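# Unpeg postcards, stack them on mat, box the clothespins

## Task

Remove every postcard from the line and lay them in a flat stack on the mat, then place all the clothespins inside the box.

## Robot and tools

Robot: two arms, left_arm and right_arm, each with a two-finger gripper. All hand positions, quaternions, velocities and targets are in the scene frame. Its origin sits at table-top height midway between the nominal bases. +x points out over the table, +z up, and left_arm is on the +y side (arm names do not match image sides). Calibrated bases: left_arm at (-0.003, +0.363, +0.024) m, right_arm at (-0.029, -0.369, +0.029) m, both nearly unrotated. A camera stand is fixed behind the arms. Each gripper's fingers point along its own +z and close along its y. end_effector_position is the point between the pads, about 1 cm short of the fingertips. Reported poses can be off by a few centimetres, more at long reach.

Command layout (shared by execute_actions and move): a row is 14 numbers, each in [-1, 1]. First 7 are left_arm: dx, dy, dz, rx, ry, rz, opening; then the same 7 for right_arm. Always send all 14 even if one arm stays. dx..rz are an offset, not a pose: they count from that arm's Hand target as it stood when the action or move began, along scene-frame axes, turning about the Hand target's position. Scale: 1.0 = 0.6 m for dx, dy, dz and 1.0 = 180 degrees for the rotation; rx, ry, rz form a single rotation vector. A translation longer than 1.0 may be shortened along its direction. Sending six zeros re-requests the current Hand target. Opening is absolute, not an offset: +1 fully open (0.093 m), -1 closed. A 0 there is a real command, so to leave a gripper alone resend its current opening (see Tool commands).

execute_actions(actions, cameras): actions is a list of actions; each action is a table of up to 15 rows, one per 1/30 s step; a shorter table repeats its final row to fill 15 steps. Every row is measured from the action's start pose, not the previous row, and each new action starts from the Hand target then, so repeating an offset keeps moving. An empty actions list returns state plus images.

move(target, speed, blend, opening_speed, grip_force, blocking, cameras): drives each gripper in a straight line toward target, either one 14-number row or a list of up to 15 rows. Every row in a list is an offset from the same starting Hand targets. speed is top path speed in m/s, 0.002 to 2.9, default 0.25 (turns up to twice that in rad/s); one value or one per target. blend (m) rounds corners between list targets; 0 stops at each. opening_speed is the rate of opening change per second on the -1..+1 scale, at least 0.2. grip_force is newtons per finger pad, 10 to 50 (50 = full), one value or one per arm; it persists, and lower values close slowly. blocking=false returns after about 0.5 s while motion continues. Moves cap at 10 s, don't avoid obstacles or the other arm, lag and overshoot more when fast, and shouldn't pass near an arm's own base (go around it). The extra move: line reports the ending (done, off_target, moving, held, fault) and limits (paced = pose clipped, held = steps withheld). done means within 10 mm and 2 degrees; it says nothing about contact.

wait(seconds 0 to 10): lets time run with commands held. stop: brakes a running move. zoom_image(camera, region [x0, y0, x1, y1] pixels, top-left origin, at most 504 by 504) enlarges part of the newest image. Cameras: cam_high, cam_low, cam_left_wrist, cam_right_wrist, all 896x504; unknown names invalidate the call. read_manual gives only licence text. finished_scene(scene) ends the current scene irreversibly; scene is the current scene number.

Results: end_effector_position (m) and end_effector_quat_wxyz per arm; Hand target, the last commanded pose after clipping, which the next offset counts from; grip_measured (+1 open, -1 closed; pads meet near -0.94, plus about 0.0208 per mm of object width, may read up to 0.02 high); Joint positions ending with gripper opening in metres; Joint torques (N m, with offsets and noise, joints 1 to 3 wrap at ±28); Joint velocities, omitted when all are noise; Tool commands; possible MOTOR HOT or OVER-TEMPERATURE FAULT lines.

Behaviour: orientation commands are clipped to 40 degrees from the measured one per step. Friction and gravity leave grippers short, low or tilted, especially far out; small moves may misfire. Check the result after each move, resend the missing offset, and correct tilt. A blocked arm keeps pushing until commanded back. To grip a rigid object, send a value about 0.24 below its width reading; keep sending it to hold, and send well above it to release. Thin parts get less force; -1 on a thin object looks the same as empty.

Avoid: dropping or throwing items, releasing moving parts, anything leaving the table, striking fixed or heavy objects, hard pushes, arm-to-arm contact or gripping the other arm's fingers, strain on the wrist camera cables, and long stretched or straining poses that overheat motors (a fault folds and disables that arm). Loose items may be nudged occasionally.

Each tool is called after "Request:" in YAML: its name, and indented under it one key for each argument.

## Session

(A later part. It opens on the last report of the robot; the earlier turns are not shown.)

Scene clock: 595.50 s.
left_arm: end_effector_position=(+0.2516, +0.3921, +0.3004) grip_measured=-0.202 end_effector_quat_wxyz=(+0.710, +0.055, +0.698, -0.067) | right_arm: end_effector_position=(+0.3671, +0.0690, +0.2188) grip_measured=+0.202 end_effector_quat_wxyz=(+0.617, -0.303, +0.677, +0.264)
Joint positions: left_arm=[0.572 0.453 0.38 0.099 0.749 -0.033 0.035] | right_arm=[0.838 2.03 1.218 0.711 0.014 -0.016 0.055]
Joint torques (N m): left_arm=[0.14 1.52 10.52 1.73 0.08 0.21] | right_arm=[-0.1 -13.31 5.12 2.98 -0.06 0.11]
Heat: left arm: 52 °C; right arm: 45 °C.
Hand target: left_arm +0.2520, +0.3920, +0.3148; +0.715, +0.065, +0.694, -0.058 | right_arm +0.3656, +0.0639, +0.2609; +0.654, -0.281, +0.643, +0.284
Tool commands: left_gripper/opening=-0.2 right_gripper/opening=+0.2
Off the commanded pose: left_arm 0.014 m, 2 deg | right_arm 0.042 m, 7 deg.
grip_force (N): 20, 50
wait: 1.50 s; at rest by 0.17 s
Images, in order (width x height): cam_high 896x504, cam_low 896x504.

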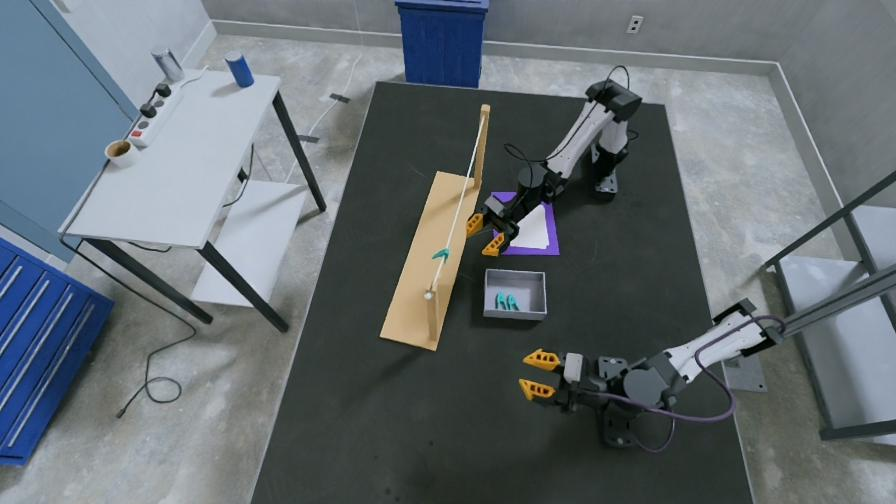

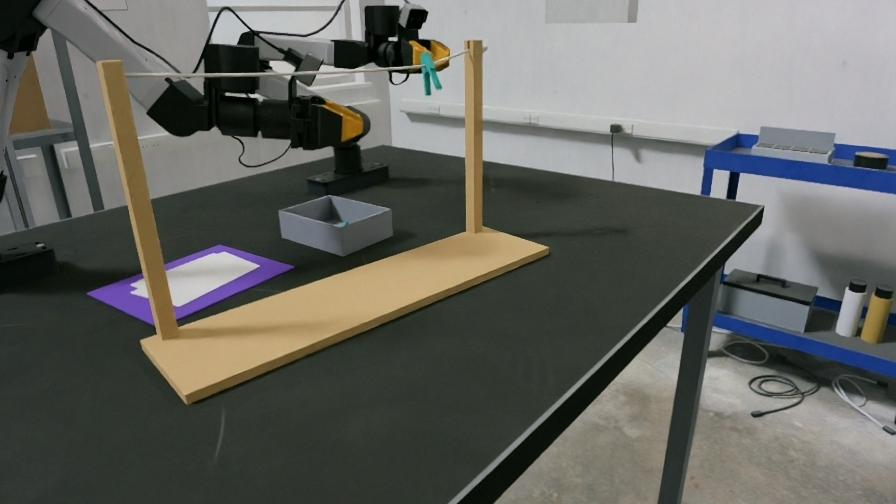

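Request:
move:
  target: [0.137,-0.26,0.135,0.051,0.111,-0.181,-0.3,0,0,0,0,0,0,0.2]
  speed: 0.2
  cameras: ["cam_low","cam_left_wrist","cam_high"]

Scene clock: 598.50 s.
left_arm: end_effector_position=(+0.3375, +0.2364, +0.3822) grip_measured=-0.298 end_effector_quat_wxyz=(+0.528, +0.290, +0.768, -0.216) | right_arm: end_effector_position=(+0.3671, +0.0690, +0.2188) grip_measured=+0.202 end_effector_quat_wxyz=(+0.617, -0.303, +0.677, +0.264)
Joint positions: left_arm=[-0.093 1.193 1.314 -0.562 0.614 0.237 0.031] | right_arm=[0.838 2.03 1.218 0.711 0.014 -0.016 0.055]
Joint torques (N m): left_arm=[-0.83 -2.37 10.56 1.5 0.17 0.28] | right_arm=[-0.12 -13.34 5.12 2.99 -0.06 0.12]
Heat: left arm: 53 °C; right arm: 45 °C.
Hand target: left_arm +0.3342, +0.2360, +0.3958; +0.533, +0.300, +0.762, -0.211 | right_arm +0.3656, +0.0639, +0.2609; +0.654, -0.281, +0.643, +0.284
Off the commanded pose: left_arm 0.014 m, 2 deg | right_arm 0.042 m, 7 deg.
grip_force (N): 20, 50
move: off_target (left_arm, right_arm)
Images, in order (width x height): cam_high 896x504, cam_low 896x504, cam_left_wrist 896x504.

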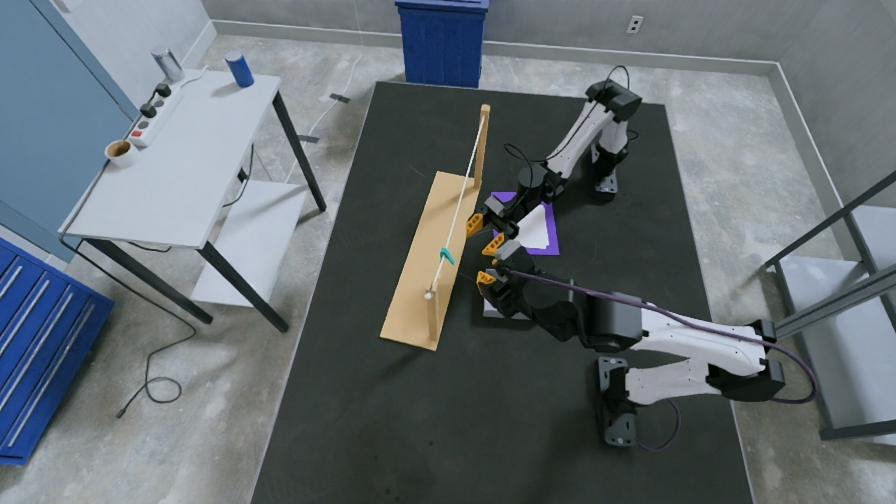

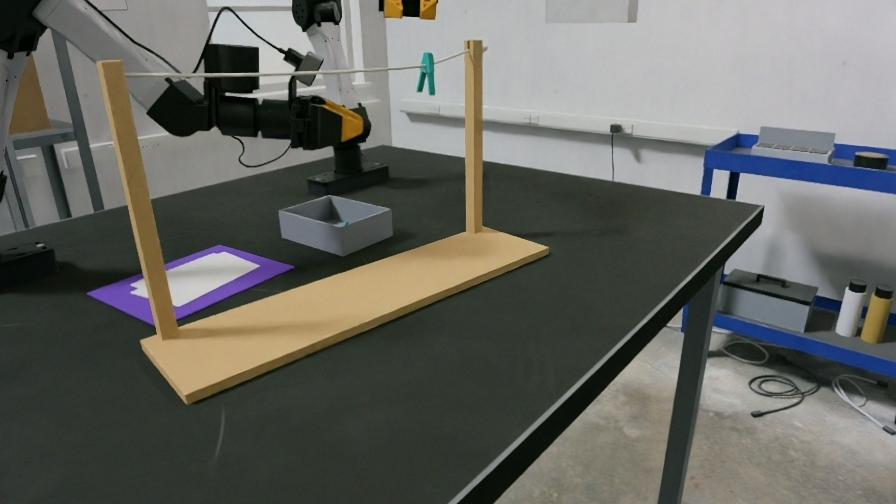

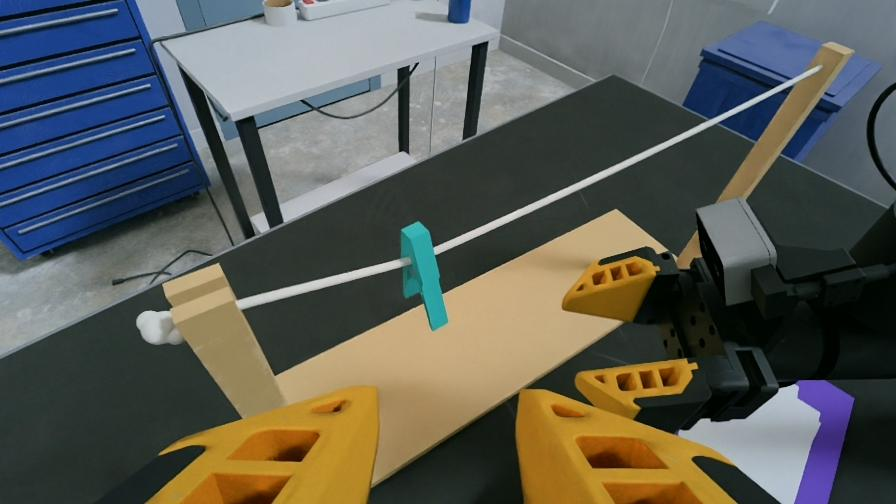

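Request:
move:
  target: [0.107,-0.069,-0.05,0,0,0,-0.1,0,0,0,0,0,0,0.2]
  speed: 0.1
  cameras: ["cam_low","cam_left_wrist","cam_high"]

Request:
zoom_image:
  camera: "cam_low"
  region: [370, 20, 510, 110]

Scene clock: 600.47 s.
left_arm: end_effector_position=(+0.3846, +0.1967, +0.3311) grip_measured=-0.102 end_effector_quat_wxyz=(+0.484, +0.297, +0.792, -0.221) | right_arm: end_effector_position=(+0.3671, +0.0690, +0.2188) grip_measured=+0.202 end_effector_quat_wxyz=(+0.617, -0.303, +0.677, +0.264)
Joint positions: left_arm=[-0.214 1.394 1.325 -0.452 0.516 0.207 0.04] | right_arm=[0.838 2.03 1.218 0.711 0.014 -0.016 0.055]
Joint torques (N m): left_arm=[-0.9 -3.95 10.93 2.53 0.02 -0.03] | right_arm=[-0.12 -13.31 5.15 2.98 -0.07 0.12]
Heat: left arm: 54 °C; right arm: 45 °C.
Hand target: left_arm +0.3984, +0.1946, +0.3658; +0.533, +0.300, +0.762, -0.211 | right_arm +0.3656, +0.0639, +0.2609; +0.654, -0.281, +0.643, +0.284
Off the commanded pose: left_arm 0.037 m, 7 deg | right_arm 0.042 m, 7 deg.
grip_force (N): 20, 50
move: off_target (left_arm, right_arm)
Images, in order (width x height): cam_high 896x504, cam_low 896x504, cam_left_wrist 896x504.

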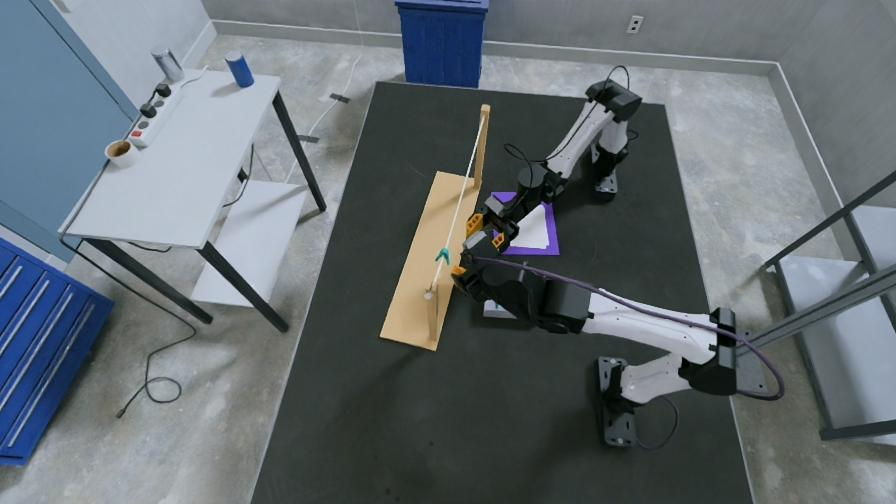

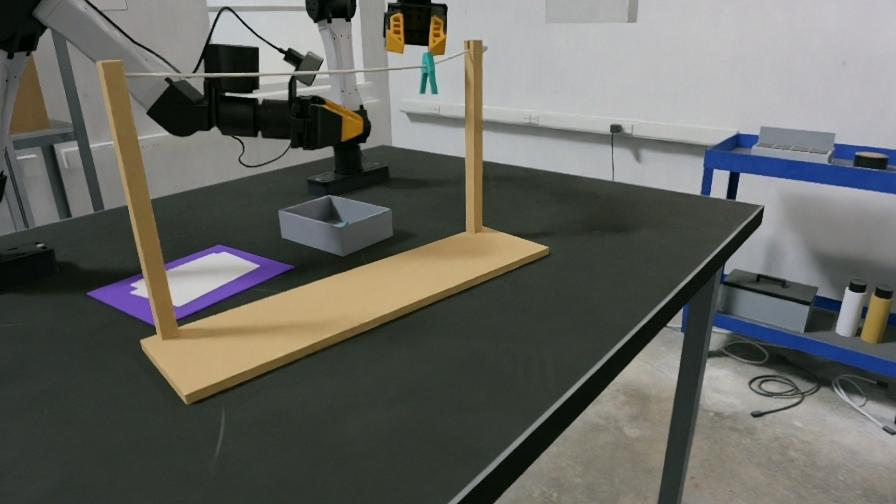

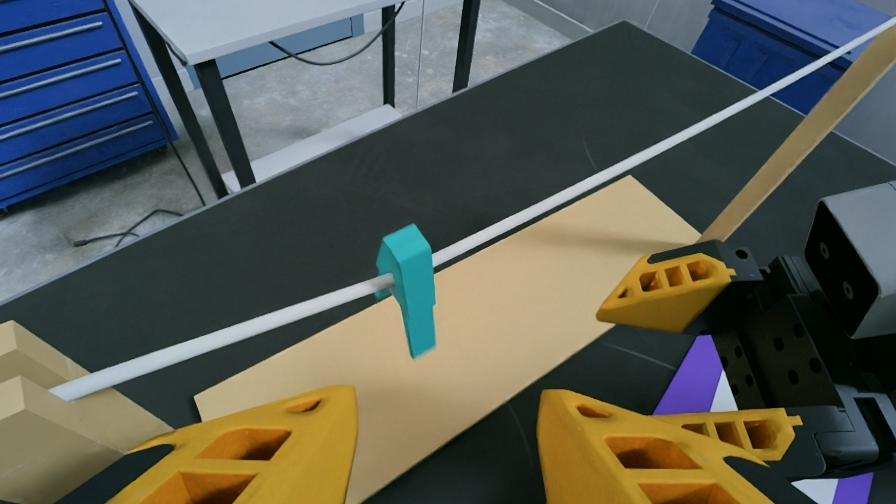

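Scaled by 3.600 from the camera's 896x504 image, which has a finer 1280x720 frame.

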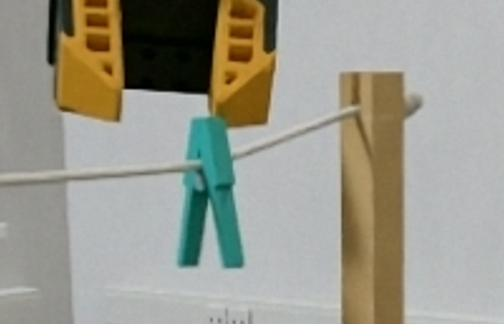

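Request:
move:
  target: [0.055,-0.026,0.0,-0.015,-0.016,0,-0.1,0,0,0,0,0,0,0.2]
  speed: 0.06
  cameras: ["cam_low","cam_left_wrist","cam_high"]

Request:
zoom_image:
  camera: "cam_low"
  region: [370, 20, 510, 110]

Scene clock: 602.60 s.
left_arm: end_effector_position=(+0.4199, +0.1869, +0.3295) grip_measured=-0.102 end_effector_quat_wxyz=(+0.511, +0.285, +0.778, -0.227) | right_arm: end_effector_position=(+0.3671, +0.0690, +0.2188) grip_measured=+0.202 end_effector_quat_wxyz=(+0.617, -0.303, +0.677, +0.264)
Joint positions: left_arm=[-0.221 1.493 1.345 -0.294 0.509 0.161 0.04] | right_arm=[0.838 2.03 1.218 0.711 0.014 -0.016 0.055]
Joint torques (N m): left_arm=[-0.92 -4.72 11.06 2.62 -0.01 0] | right_arm=[-0.13 -13.34 5.12 2.99 -0.06 0.11]
Heat: left arm: 54 °C; right arm: 45 °C.
Hand target: left_arm +0.4314, +0.1790, +0.3658; +0.559, +0.293, +0.743, -0.221 | right_arm +0.3656, +0.0639, +0.2609; +0.654, -0.281, +0.643, +0.284
Off the commanded pose: left_arm 0.039 m, 7 deg | right_arm 0.042 m, 7 deg.
grip_force (N): 20, 50
move: off_target (left_arm, right_arm)
Images, in order (width x height): cam_high 896x504, cam_low 896x504, cam_left_wrist 896x504.

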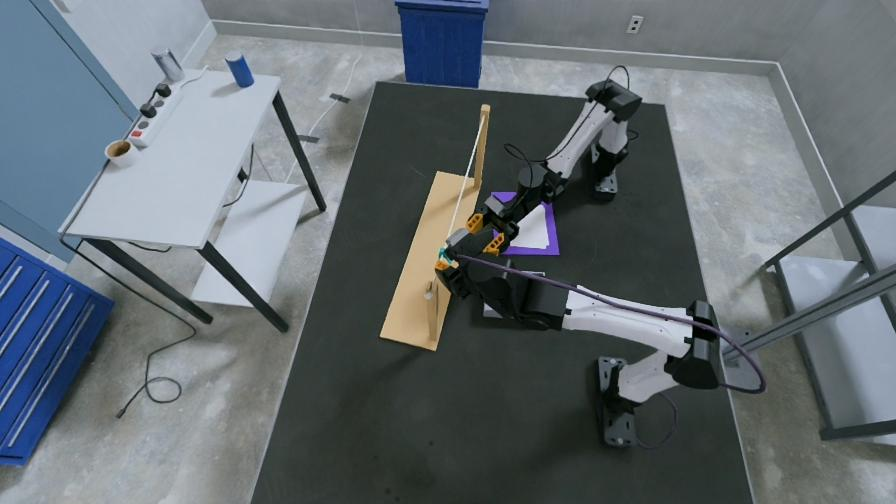

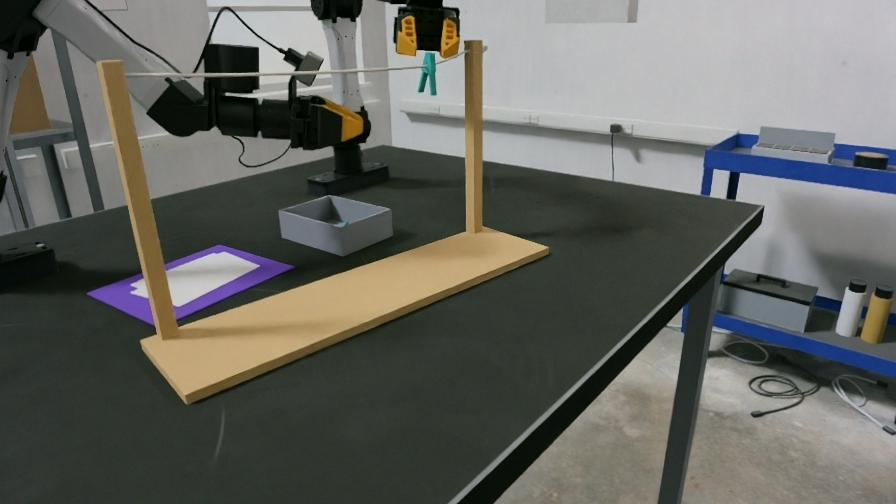

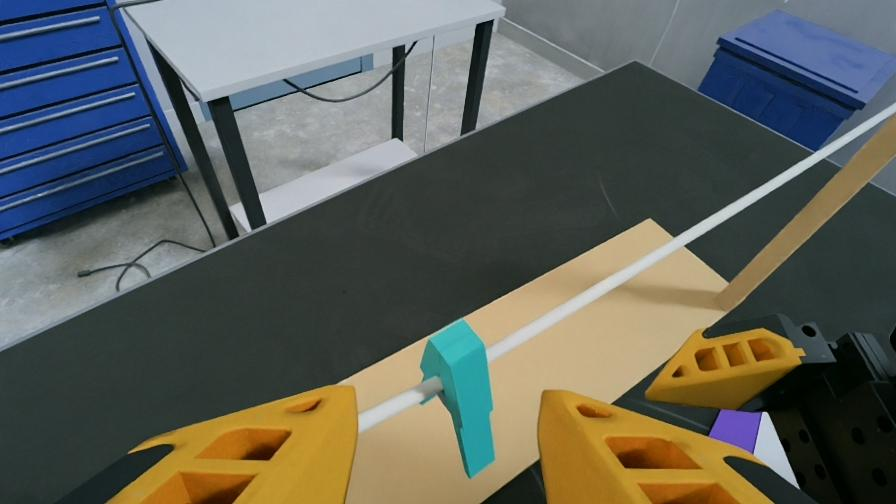

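Scaled by 3.600 from the camera's 896x504 image, which has a finer 1280x720 frame.

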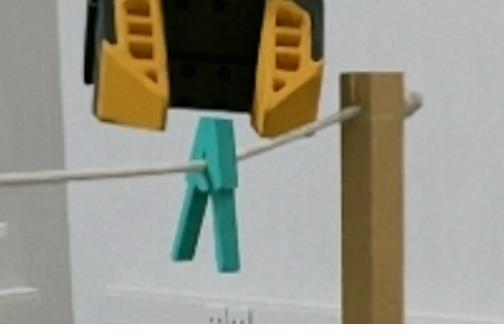

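Request:
move:
  target: [0.026,-0.026,-0.004,0,0,0,-0.1,0,0,0,0,0,0,0.2]
  speed: 0.05
  cameras: ["cam_low","cam_left_wrist"]

Request:
zoom_image:
  camera: "cam_low"
  region: [370, 20, 510, 110]

Scene clock: 603.93 s.
left_arm: end_effector_position=(+0.4337, +0.1704, +0.3300) grip_measured=-0.102 end_effector_quat_wxyz=(+0.512, +0.288, +0.776, -0.228) | right_arm: end_effector_position=(+0.3671, +0.0690, +0.2188) grip_measured=+0.202 end_effector_quat_wxyz=(+0.617, -0.303, +0.677, +0.264)
Joint positions: left_arm=[-0.258 1.558 1.403 -0.277 0.481 0.147 0.04] | right_arm=[0.838 2.03 1.218 0.711 0.014 -0.016 0.055]
Joint torques (N m): left_arm=[-0.98 -4.79 10.92 2.68 -0.08 0] | right_arm=[-0.09 -13.35 5.12 2.99 -0.07 0.13]
Heat: left arm: 54 °C; right arm: 45 °C.
Hand target: left_arm +0.4470, +0.1634, +0.3634; +0.559, +0.293, +0.743, -0.221 | right_arm +0.3656, +0.0639, +0.2609; +0.654, -0.281, +0.643, +0.284
Off the commanded pose: left_arm 0.037 m, 7 deg | right_arm 0.042 m, 7 deg.
grip_force (N): 20, 50
move: off_target (left_arm, right_arm)
Images, in order (width x height): cam_low 896x504, cam_left_wrist 896x504.

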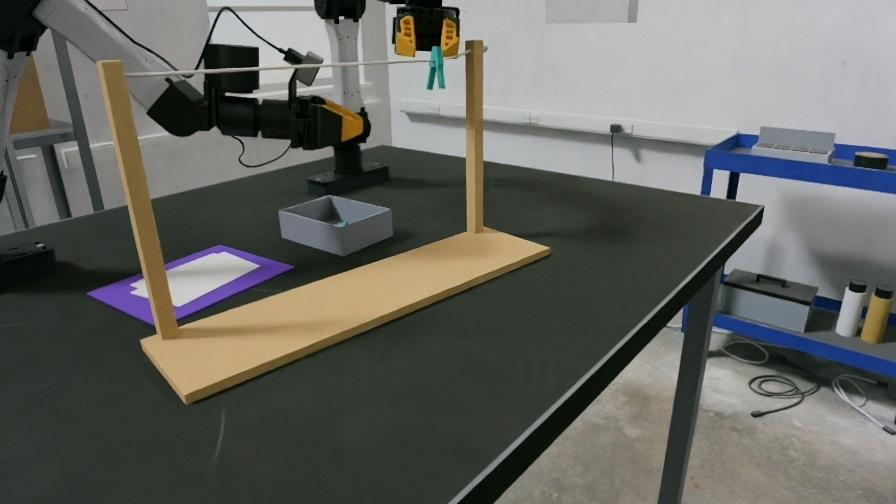

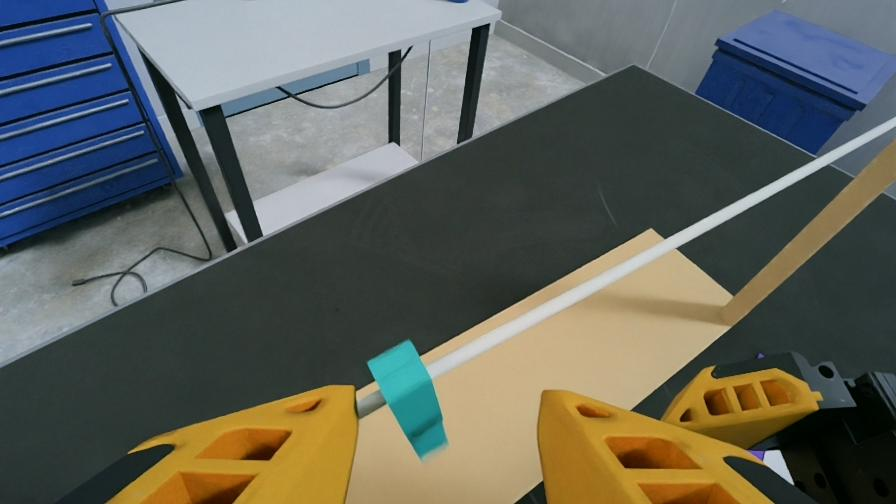

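Scaled by 3.600 from the camera's 896x504 image, which has a finer 1280x720 frame.

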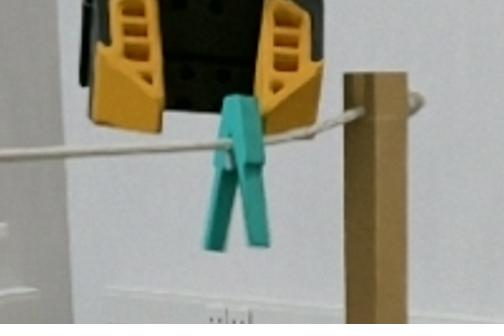

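Request:
move:
  target:
    - [-0.03,0.03,0.02,0,0,0,-0.1,0,0,0,0,0,0,0.2]
    - [-0.03,0.03,0.05,0,0,0,-0.1,0,0,0,0,0,0,0.2]
    - [0.004,0,0.045,0,0,0,-0.1,0,0,0,0,0,0,0.2]
  speed: 0.08
  cameras: ["cam_low","cam_left_wrist"]

Request:
zoom_image:
  camera: "cam_low"
  region: [370, 20, 510, 110]

Scene clock: 606.67 s.
left_arm: end_effector_position=(+0.4473, +0.1622, +0.3705) grip_measured=-0.102 end_effector_quat_wxyz=(+0.546, +0.295, +0.751, -0.225) | right_arm: end_effector_position=(+0.3671, +0.0690, +0.2188) grip_measured=+0.202 end_effector_quat_wxyz=(+0.617, -0.303, +0.677, +0.264)
Joint positions: left_arm=[-0.269 1.602 1.541 -0.286 0.476 0.147 0.04] | right_arm=[0.838 2.03 1.218 0.711 0.014 -0.016 0.055]
Joint torques (N m): left_arm=[-0.77 -5.83 11.3 1.8 -0.05 -0.02] | right_arm=[-0.1 -13.34 5.08 2.97 -0.07 0.11]
Heat: left arm: 55 °C; right arm: 45 °C.
Hand target: left_arm +0.4494, +0.1634, +0.3904; +0.559, +0.293, +0.743, -0.221 | right_arm +0.3656, +0.0639, +0.2609; +0.654, -0.281, +0.643, +0.284
Off the commanded pose: left_arm 0.020 m, 2 deg | right_arm 0.042 m, 7 deg.
grip_force (N): 20, 50
move: off_target (left_arm, right_arm)
Images, in order (width x height): cam_low 896x504, cam_left_wrist 896x504.

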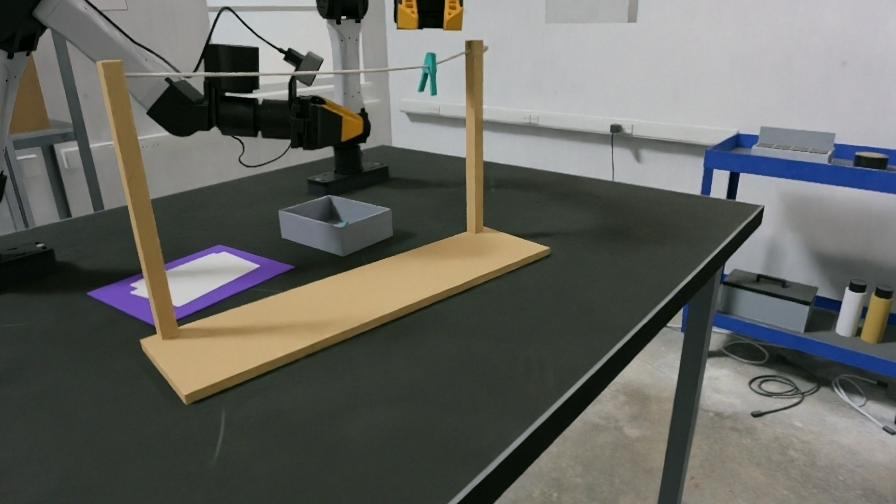

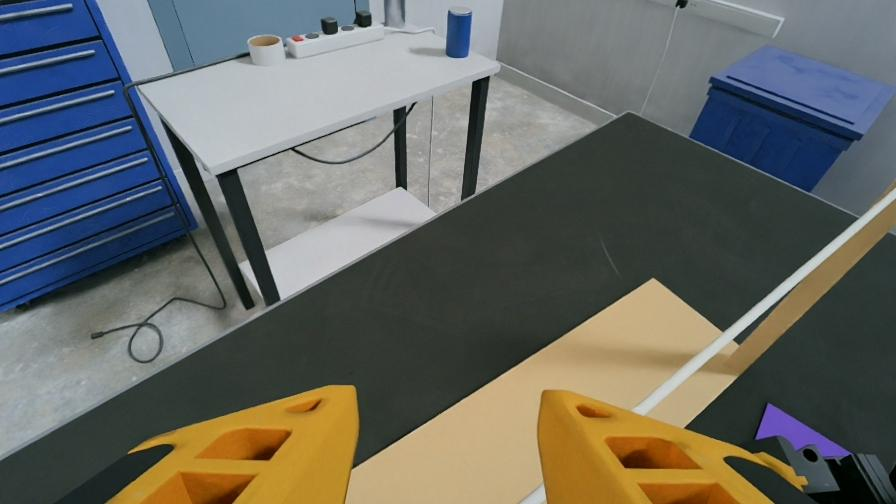

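Scaled by 3.600 from the camera's 896x504 image, which has a finer 1280x720 frame.

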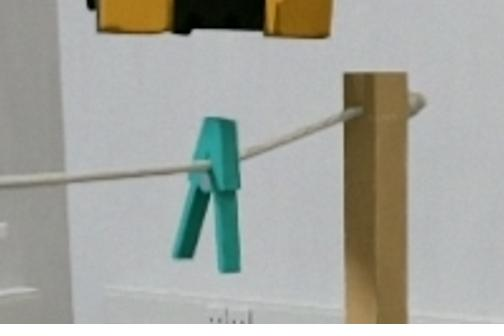

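Request:
move:
  target: [-0.014,0.014,-0.03,0,0,0,-0.1,0,0,0,0,0,0,0.2]
  speed: 0.06
  cameras: ["cam_low","cam_left_wrist"]

Request:
zoom_image:
  camera: "cam_low"
  region: [370, 20, 510, 110]

Scene clock: 608.10 s.
left_arm: end_effector_position=(+0.4456, +0.1680, +0.3495) grip_measured=-0.102 end_effector_quat_wxyz=(+0.528, +0.289, +0.766, -0.224) | right_arm: end_effector_position=(+0.3671, +0.0690, +0.2188) grip_measured=+0.202 end_effector_quat_wxyz=(+0.617, -0.303, +0.677, +0.264)
Joint positions: left_arm=[-0.258 1.595 1.487 -0.286 0.476 0.147 0.04] | right_arm=[0.838 2.03 1.218 0.711 0.014 -0.016 0.055]
Joint torques (N m): left_arm=[0.17 -9.11 6.09 2.39 0.16 0.09] | right_arm=[-0.09 -13.33 5.14 2.98 -0.07 0.13]
Heat: left arm: 55 °C; right arm: 45 °C.
Hand target: left_arm +0.4410, +0.1718, +0.3724; +0.559, +0.293, +0.743, -0.221 | right_arm +0.3656, +0.0639, +0.2609; +0.654, -0.281, +0.643, +0.284
Off the commanded pose: left_arm 0.024 m, 4 deg | right_arm 0.042 m, 7 deg.
grip_force (N): 20, 50
move: off_target (left_arm, right_arm)
Images, in order (width x height): cam_low 896x504, cam_left_wrist 896x504.

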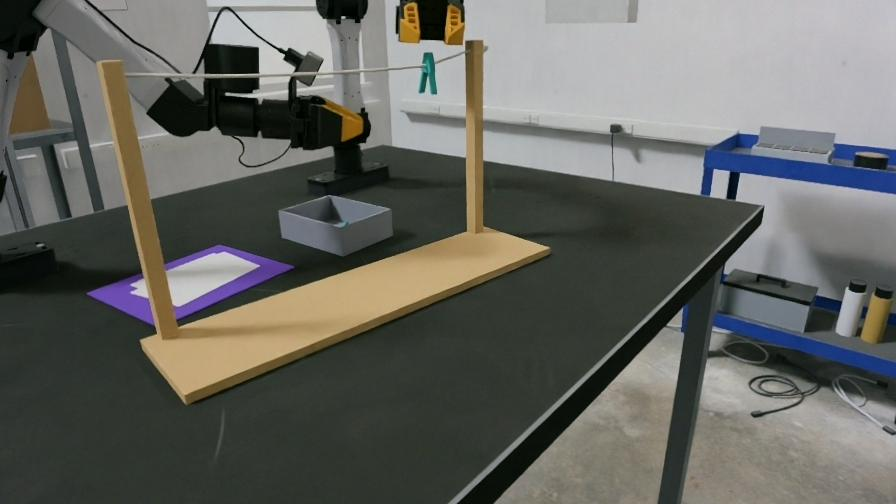

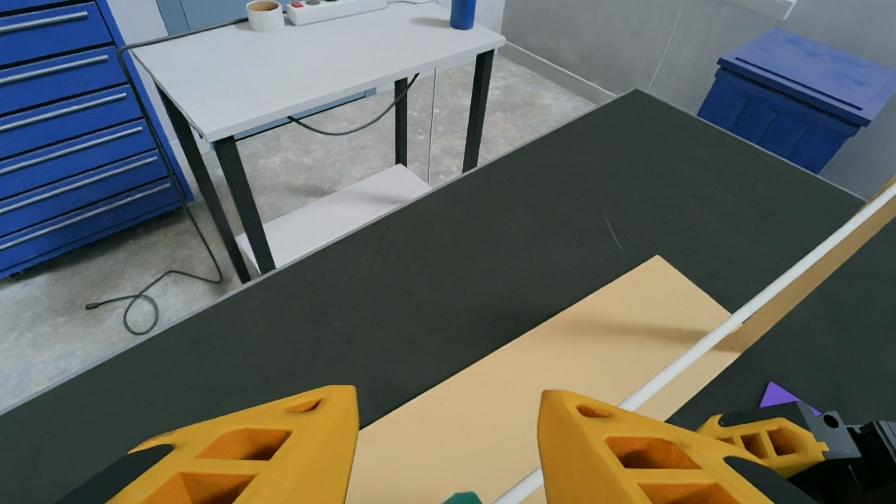

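Scaled by 3.600 from the camera's 896x504 image, which has a finer 1280x720 frame.

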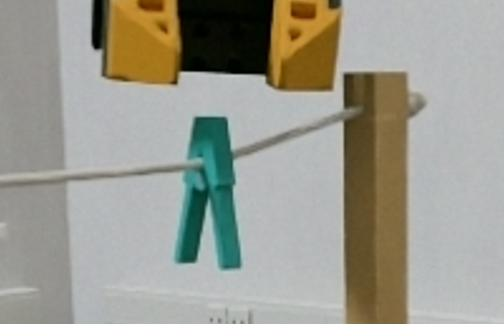

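Request:
move:
  target: [-0.014,0.012,-0.02,0,0,0,-0.1,0,0,0,0,0,0,0.2]
  speed: 0.06
  cameras: ["cam_low","cam_left_wrist"]

Request:
zoom_image:
  camera: "cam_low"
  region: [370, 20, 510, 110]

Scene clock: 609.40 s.
left_arm: end_effector_position=(+0.4334, +0.1747, +0.3351) grip_measured=-0.102 end_effector_quat_wxyz=(+0.518, +0.286, +0.774, -0.226) | right_arm: end_effector_position=(+0.3671, +0.0690, +0.2188) grip_measured=+0.202 end_effector_quat_wxyz=(+0.617, -0.303, +0.677, +0.264)
Joint positions: left_arm=[-0.249 1.547 1.403 -0.275 0.482 0.147 0.04] | right_arm=[0.838 2.03 1.218 0.711 0.014 -0.016 0.055]
Joint torques (N m): left_arm=[0.28 -8.55 5.85 2.63 0.26 0.16] | right_arm=[-0.09 -13.35 5.11 2.99 -0.06 0.13]
Heat: left arm: 55 °C; right arm: 45 °C.
Hand target: left_arm +0.4326, +0.1790, +0.3604; +0.559, +0.293, +0.743, -0.221 | right_arm +0.3656, +0.0639, +0.2609; +0.654, -0.281, +0.643, +0.284
Off the commanded pose: left_arm 0.026 m, 6 deg | right_arm 0.042 m, 7 deg.
grip_force (N): 20, 50
move: off_target (left_arm, right_arm)
Images, in order (width x height): cam_low 896x504, cam_left_wrist 896x504.

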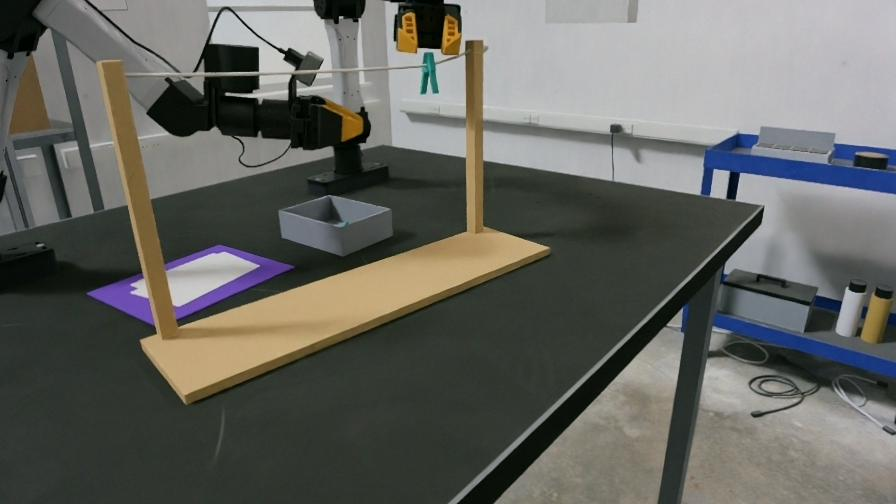

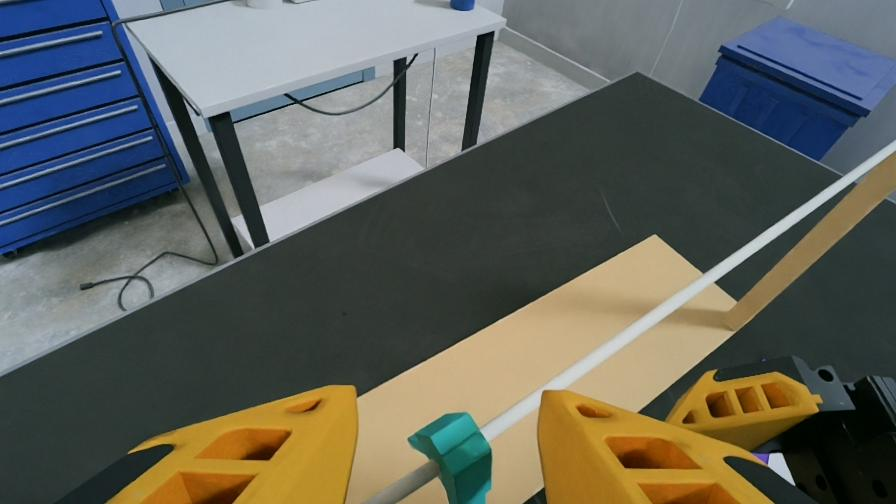

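Scaled by 3.600 from the camera's 896x504 image, which has a finer 1280x720 frame.

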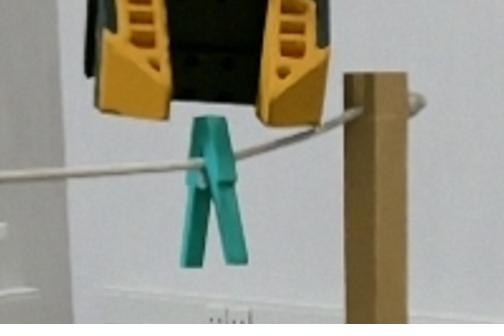

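Request:
move:
  target: [0.004,-0.004,-0.014,0,0,0,-0.1,0,0,0,0,0,0,0.2]
  speed: 0.06
  cameras: ["cam_low","cam_left_wrist"]

Request:
zoom_image:
  camera: "cam_low"
  region: [370, 20, 510, 110]

Scene clock: 610.57 s.
left_arm: end_effector_position=(+0.4354, +0.1742, +0.3324) grip_measured=-0.102 end_effector_quat_wxyz=(+0.525, +0.286, +0.769, -0.225) | right_arm: end_effector_position=(+0.3671, +0.0690, +0.2188) grip_measured=+0.202 end_effector_quat_wxyz=(+0.617, -0.303, +0.677, +0.264)
Joint positions: left_arm=[-0.249 1.547 1.378 -0.234 0.482 0.147 0.04] | right_arm=[0.838 2.03 1.218 0.711 0.014 -0.016 0.055]
Joint torques (N m): left_arm=[-0.18 -7.95 5.78 2.57 0.19 0.13] | right_arm=[-0.1 -13.33 5.05 2.99 -0.06 0.12]
Heat: left arm: 55 °C; right arm: 45 °C.
Hand target: left_arm +0.4350, +0.1766, +0.3520; +0.559, +0.293, +0.743, -0.221 | right_arm +0.3656, +0.0639, +0.2609; +0.654, -0.281, +0.643, +0.284
Off the commanded pose: left_arm 0.020 m, 5 deg | right_arm 0.042 m, 7 deg.
grip_force (N): 20, 50
move: off_target (left_arm, right_arm)
Images, in order (width x height): cam_low 896x504, cam_left_wrist 896x504.

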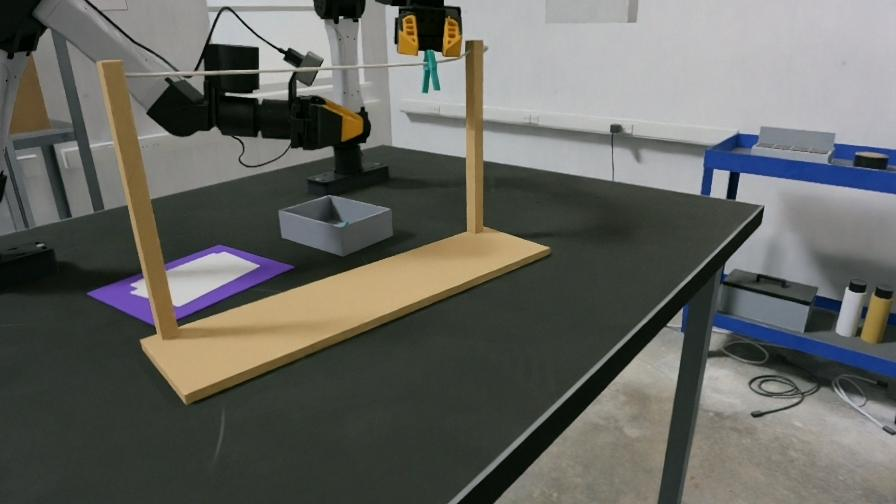

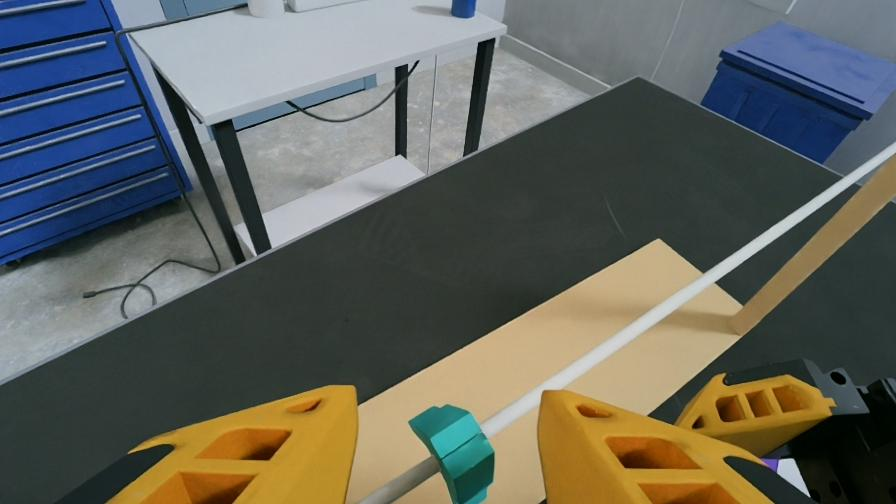

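Scaled by 3.600 from the camera's 896x504 image, which has a finer 1280x720 frame.

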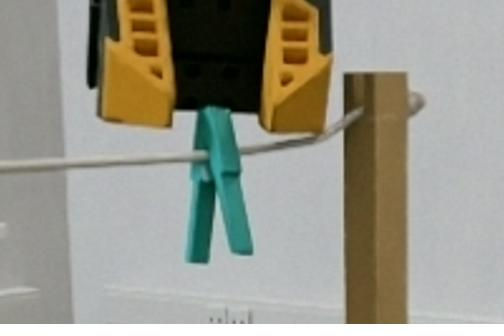

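Request:
move:
  target: [0,0,0,0,0,0,-1,0,0,0,0,0,0,0.2]
  speed: 0.06
  cameras: ["cam_low","cam_left_wrist","cam_right_wrist"]

Request:
zoom_image:
  camera: "cam_low"
  region: [370, 20, 510, 110]

Scene clock: 614.40 s.
left_arm: end_effector_position=(+0.4353, +0.1740, +0.3328) grip_measured=-0.762 end_effector_quat_wxyz=(+0.526, +0.287, +0.768, -0.225) | right_arm: end_effector_position=(+0.3671, +0.0690, +0.2188) grip_measured=+0.202 end_effector_quat_wxyz=(+0.617, -0.303, +0.677, +0.264)
Joint positions: left_arm=[-0.249 1.547 1.378 -0.232 0.484 0.147 0.009] | right_arm=[0.838 2.03 1.218 0.711 0.014 -0.016 0.055]
Joint torques (N m): left_arm=[-0.18 -7.94 5.79 2.56 0.18 0.13] | right_arm=[-0.08 -13.3 5.15 2.98 -0.07 0.12]
Heat: left arm: 54 °C; right arm: 46 °C.
Hand target: left_arm +0.4350, +0.1766, +0.3520; +0.559, +0.293, +0.743, -0.221 | right_arm +0.3656, +0.0639, +0.2609; +0.654, -0.281, +0.643, +0.284
Off the commanded pose: left_arm 0.019 m, 5 deg | right_arm 0.042 m, 7 deg.
grip_force (N): 20, 50
move: off_target (left_arm, right_arm)
Images, in order (width x height): cam_low 896x504, cam_left_wrist 896x504, cam_right_wrist 896x504.

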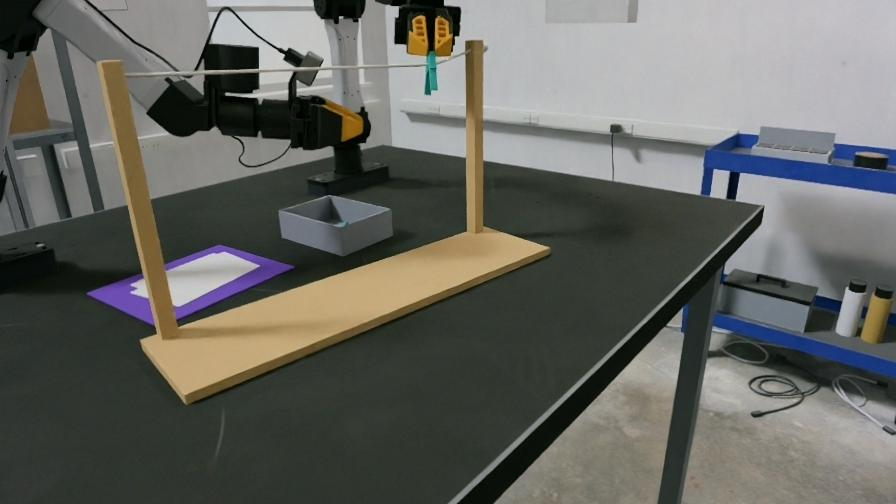

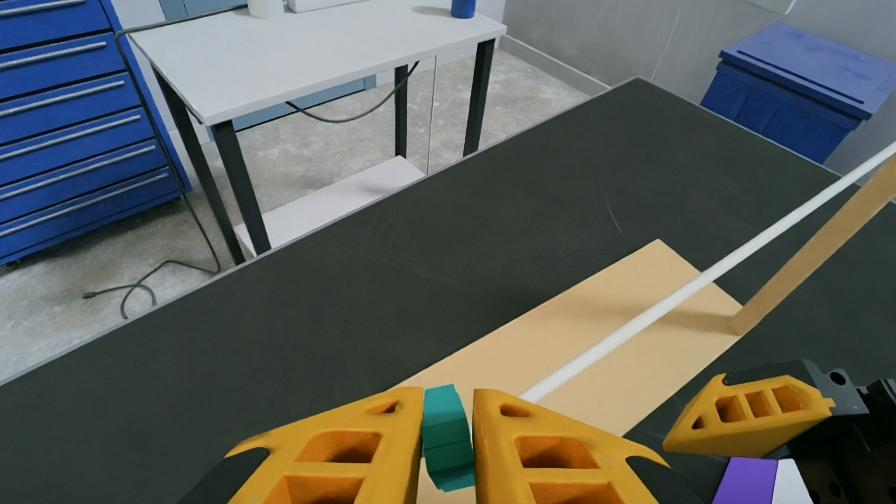

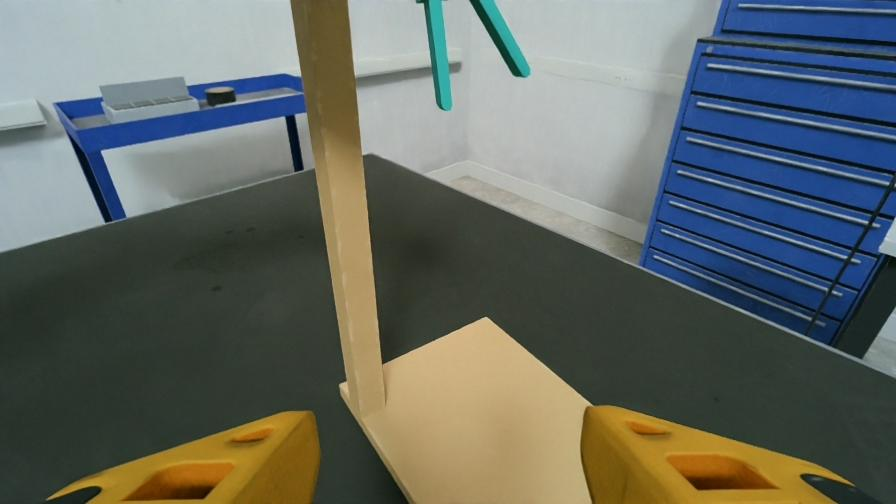

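Scaled by 3.600 from the camera's 896x504 image, which has a finer 1280x720 frame.

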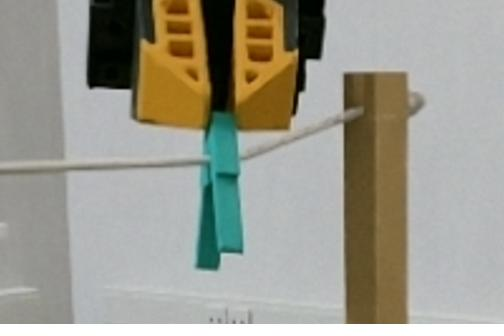

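Request:
move:
  target: [0,0,0,0,0,0,-1,0.1157,0.0885,0.027,-0.03,-0.0325,0,0.3]
  speed: 0.1
  cameras: ["cam_low","cam_left_wrist","cam_right_wrist"]

Request:
zoom_image:
  camera: "cam_low"
  region: [340, 10, 500, 110]

Scene clock: 616.83 s.
left_arm: end_effector_position=(+0.4353, +0.1740, +0.3328) grip_measured=-0.766 end_effector_quat_wxyz=(+0.526, +0.287, +0.768, -0.225) | right_arm: end_effector_position=(+0.4300, +0.1159, +0.2637) grip_measured=+0.298 end_effector_quat_wxyz=(+0.668, -0.322, +0.626, +0.240)
Joint positions: left_arm=[-0.249 1.547 1.378 -0.232 0.484 0.147 0.008] | right_arm=[0.809 2.258 1.674 0.593 -0.009 -0.129 0.059]
Joint torques (N m): left_arm=[-0.16 -7.9 5.76 2.57 0.2 0.13] | right_arm=[-0.27 -11.38 10.39 1.86 -0.18 -0.12]
Heat: left arm: 53 °C; right arm: 46 °C.
Hand target: left_arm +0.4350, +0.1766, +0.3520; +0.559, +0.293, +0.743, -0.221 | right_arm +0.4350, +0.1170, +0.2771; +0.672, -0.325, +0.621, +0.239
Off the commanded pose: left_arm 0.019 m, 5 deg | right_arm 0.014 m, 1 deg.
grip_force (N): 20, 50
move: off_target (left_arm, right_arm)
Images, in order (width x height): cam_low 896x504, cam_left_wrist 896x504, cam_right_wrist 896x504.

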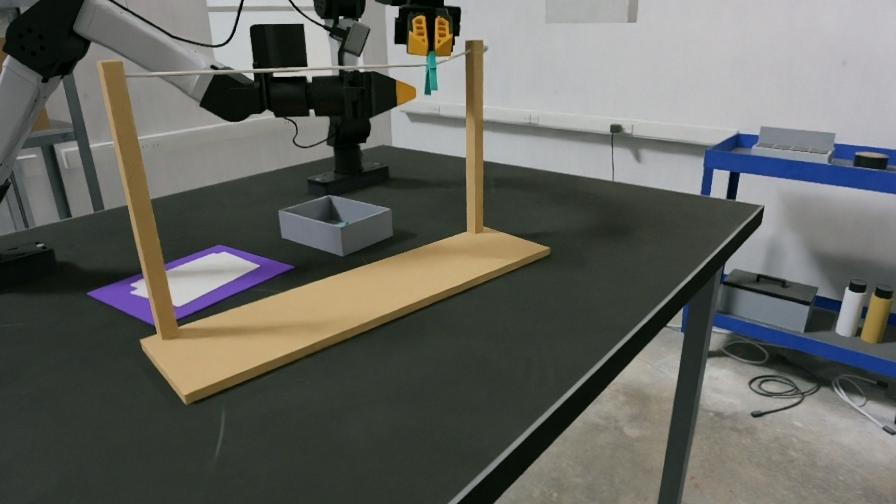

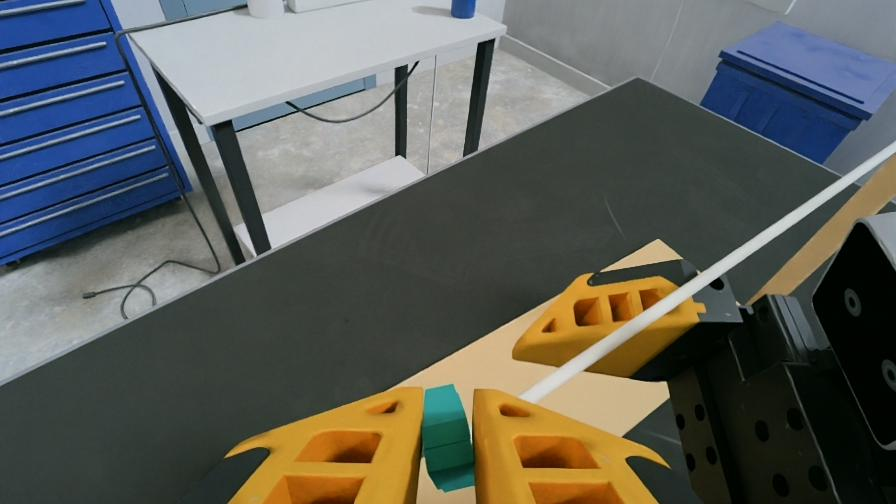

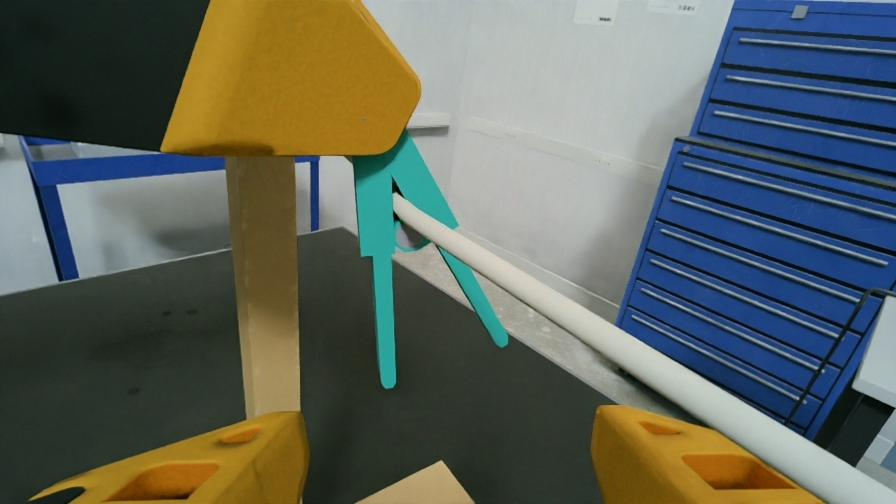

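Scaled by 3.150 from the camera's 896x504 image, which has a finer 1280x720 frame.

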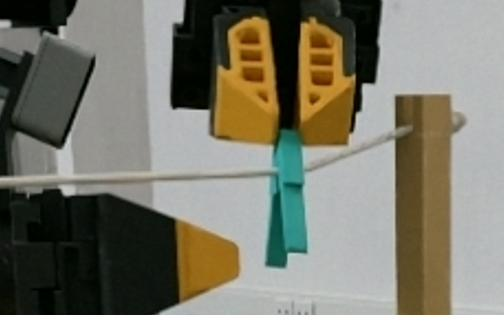

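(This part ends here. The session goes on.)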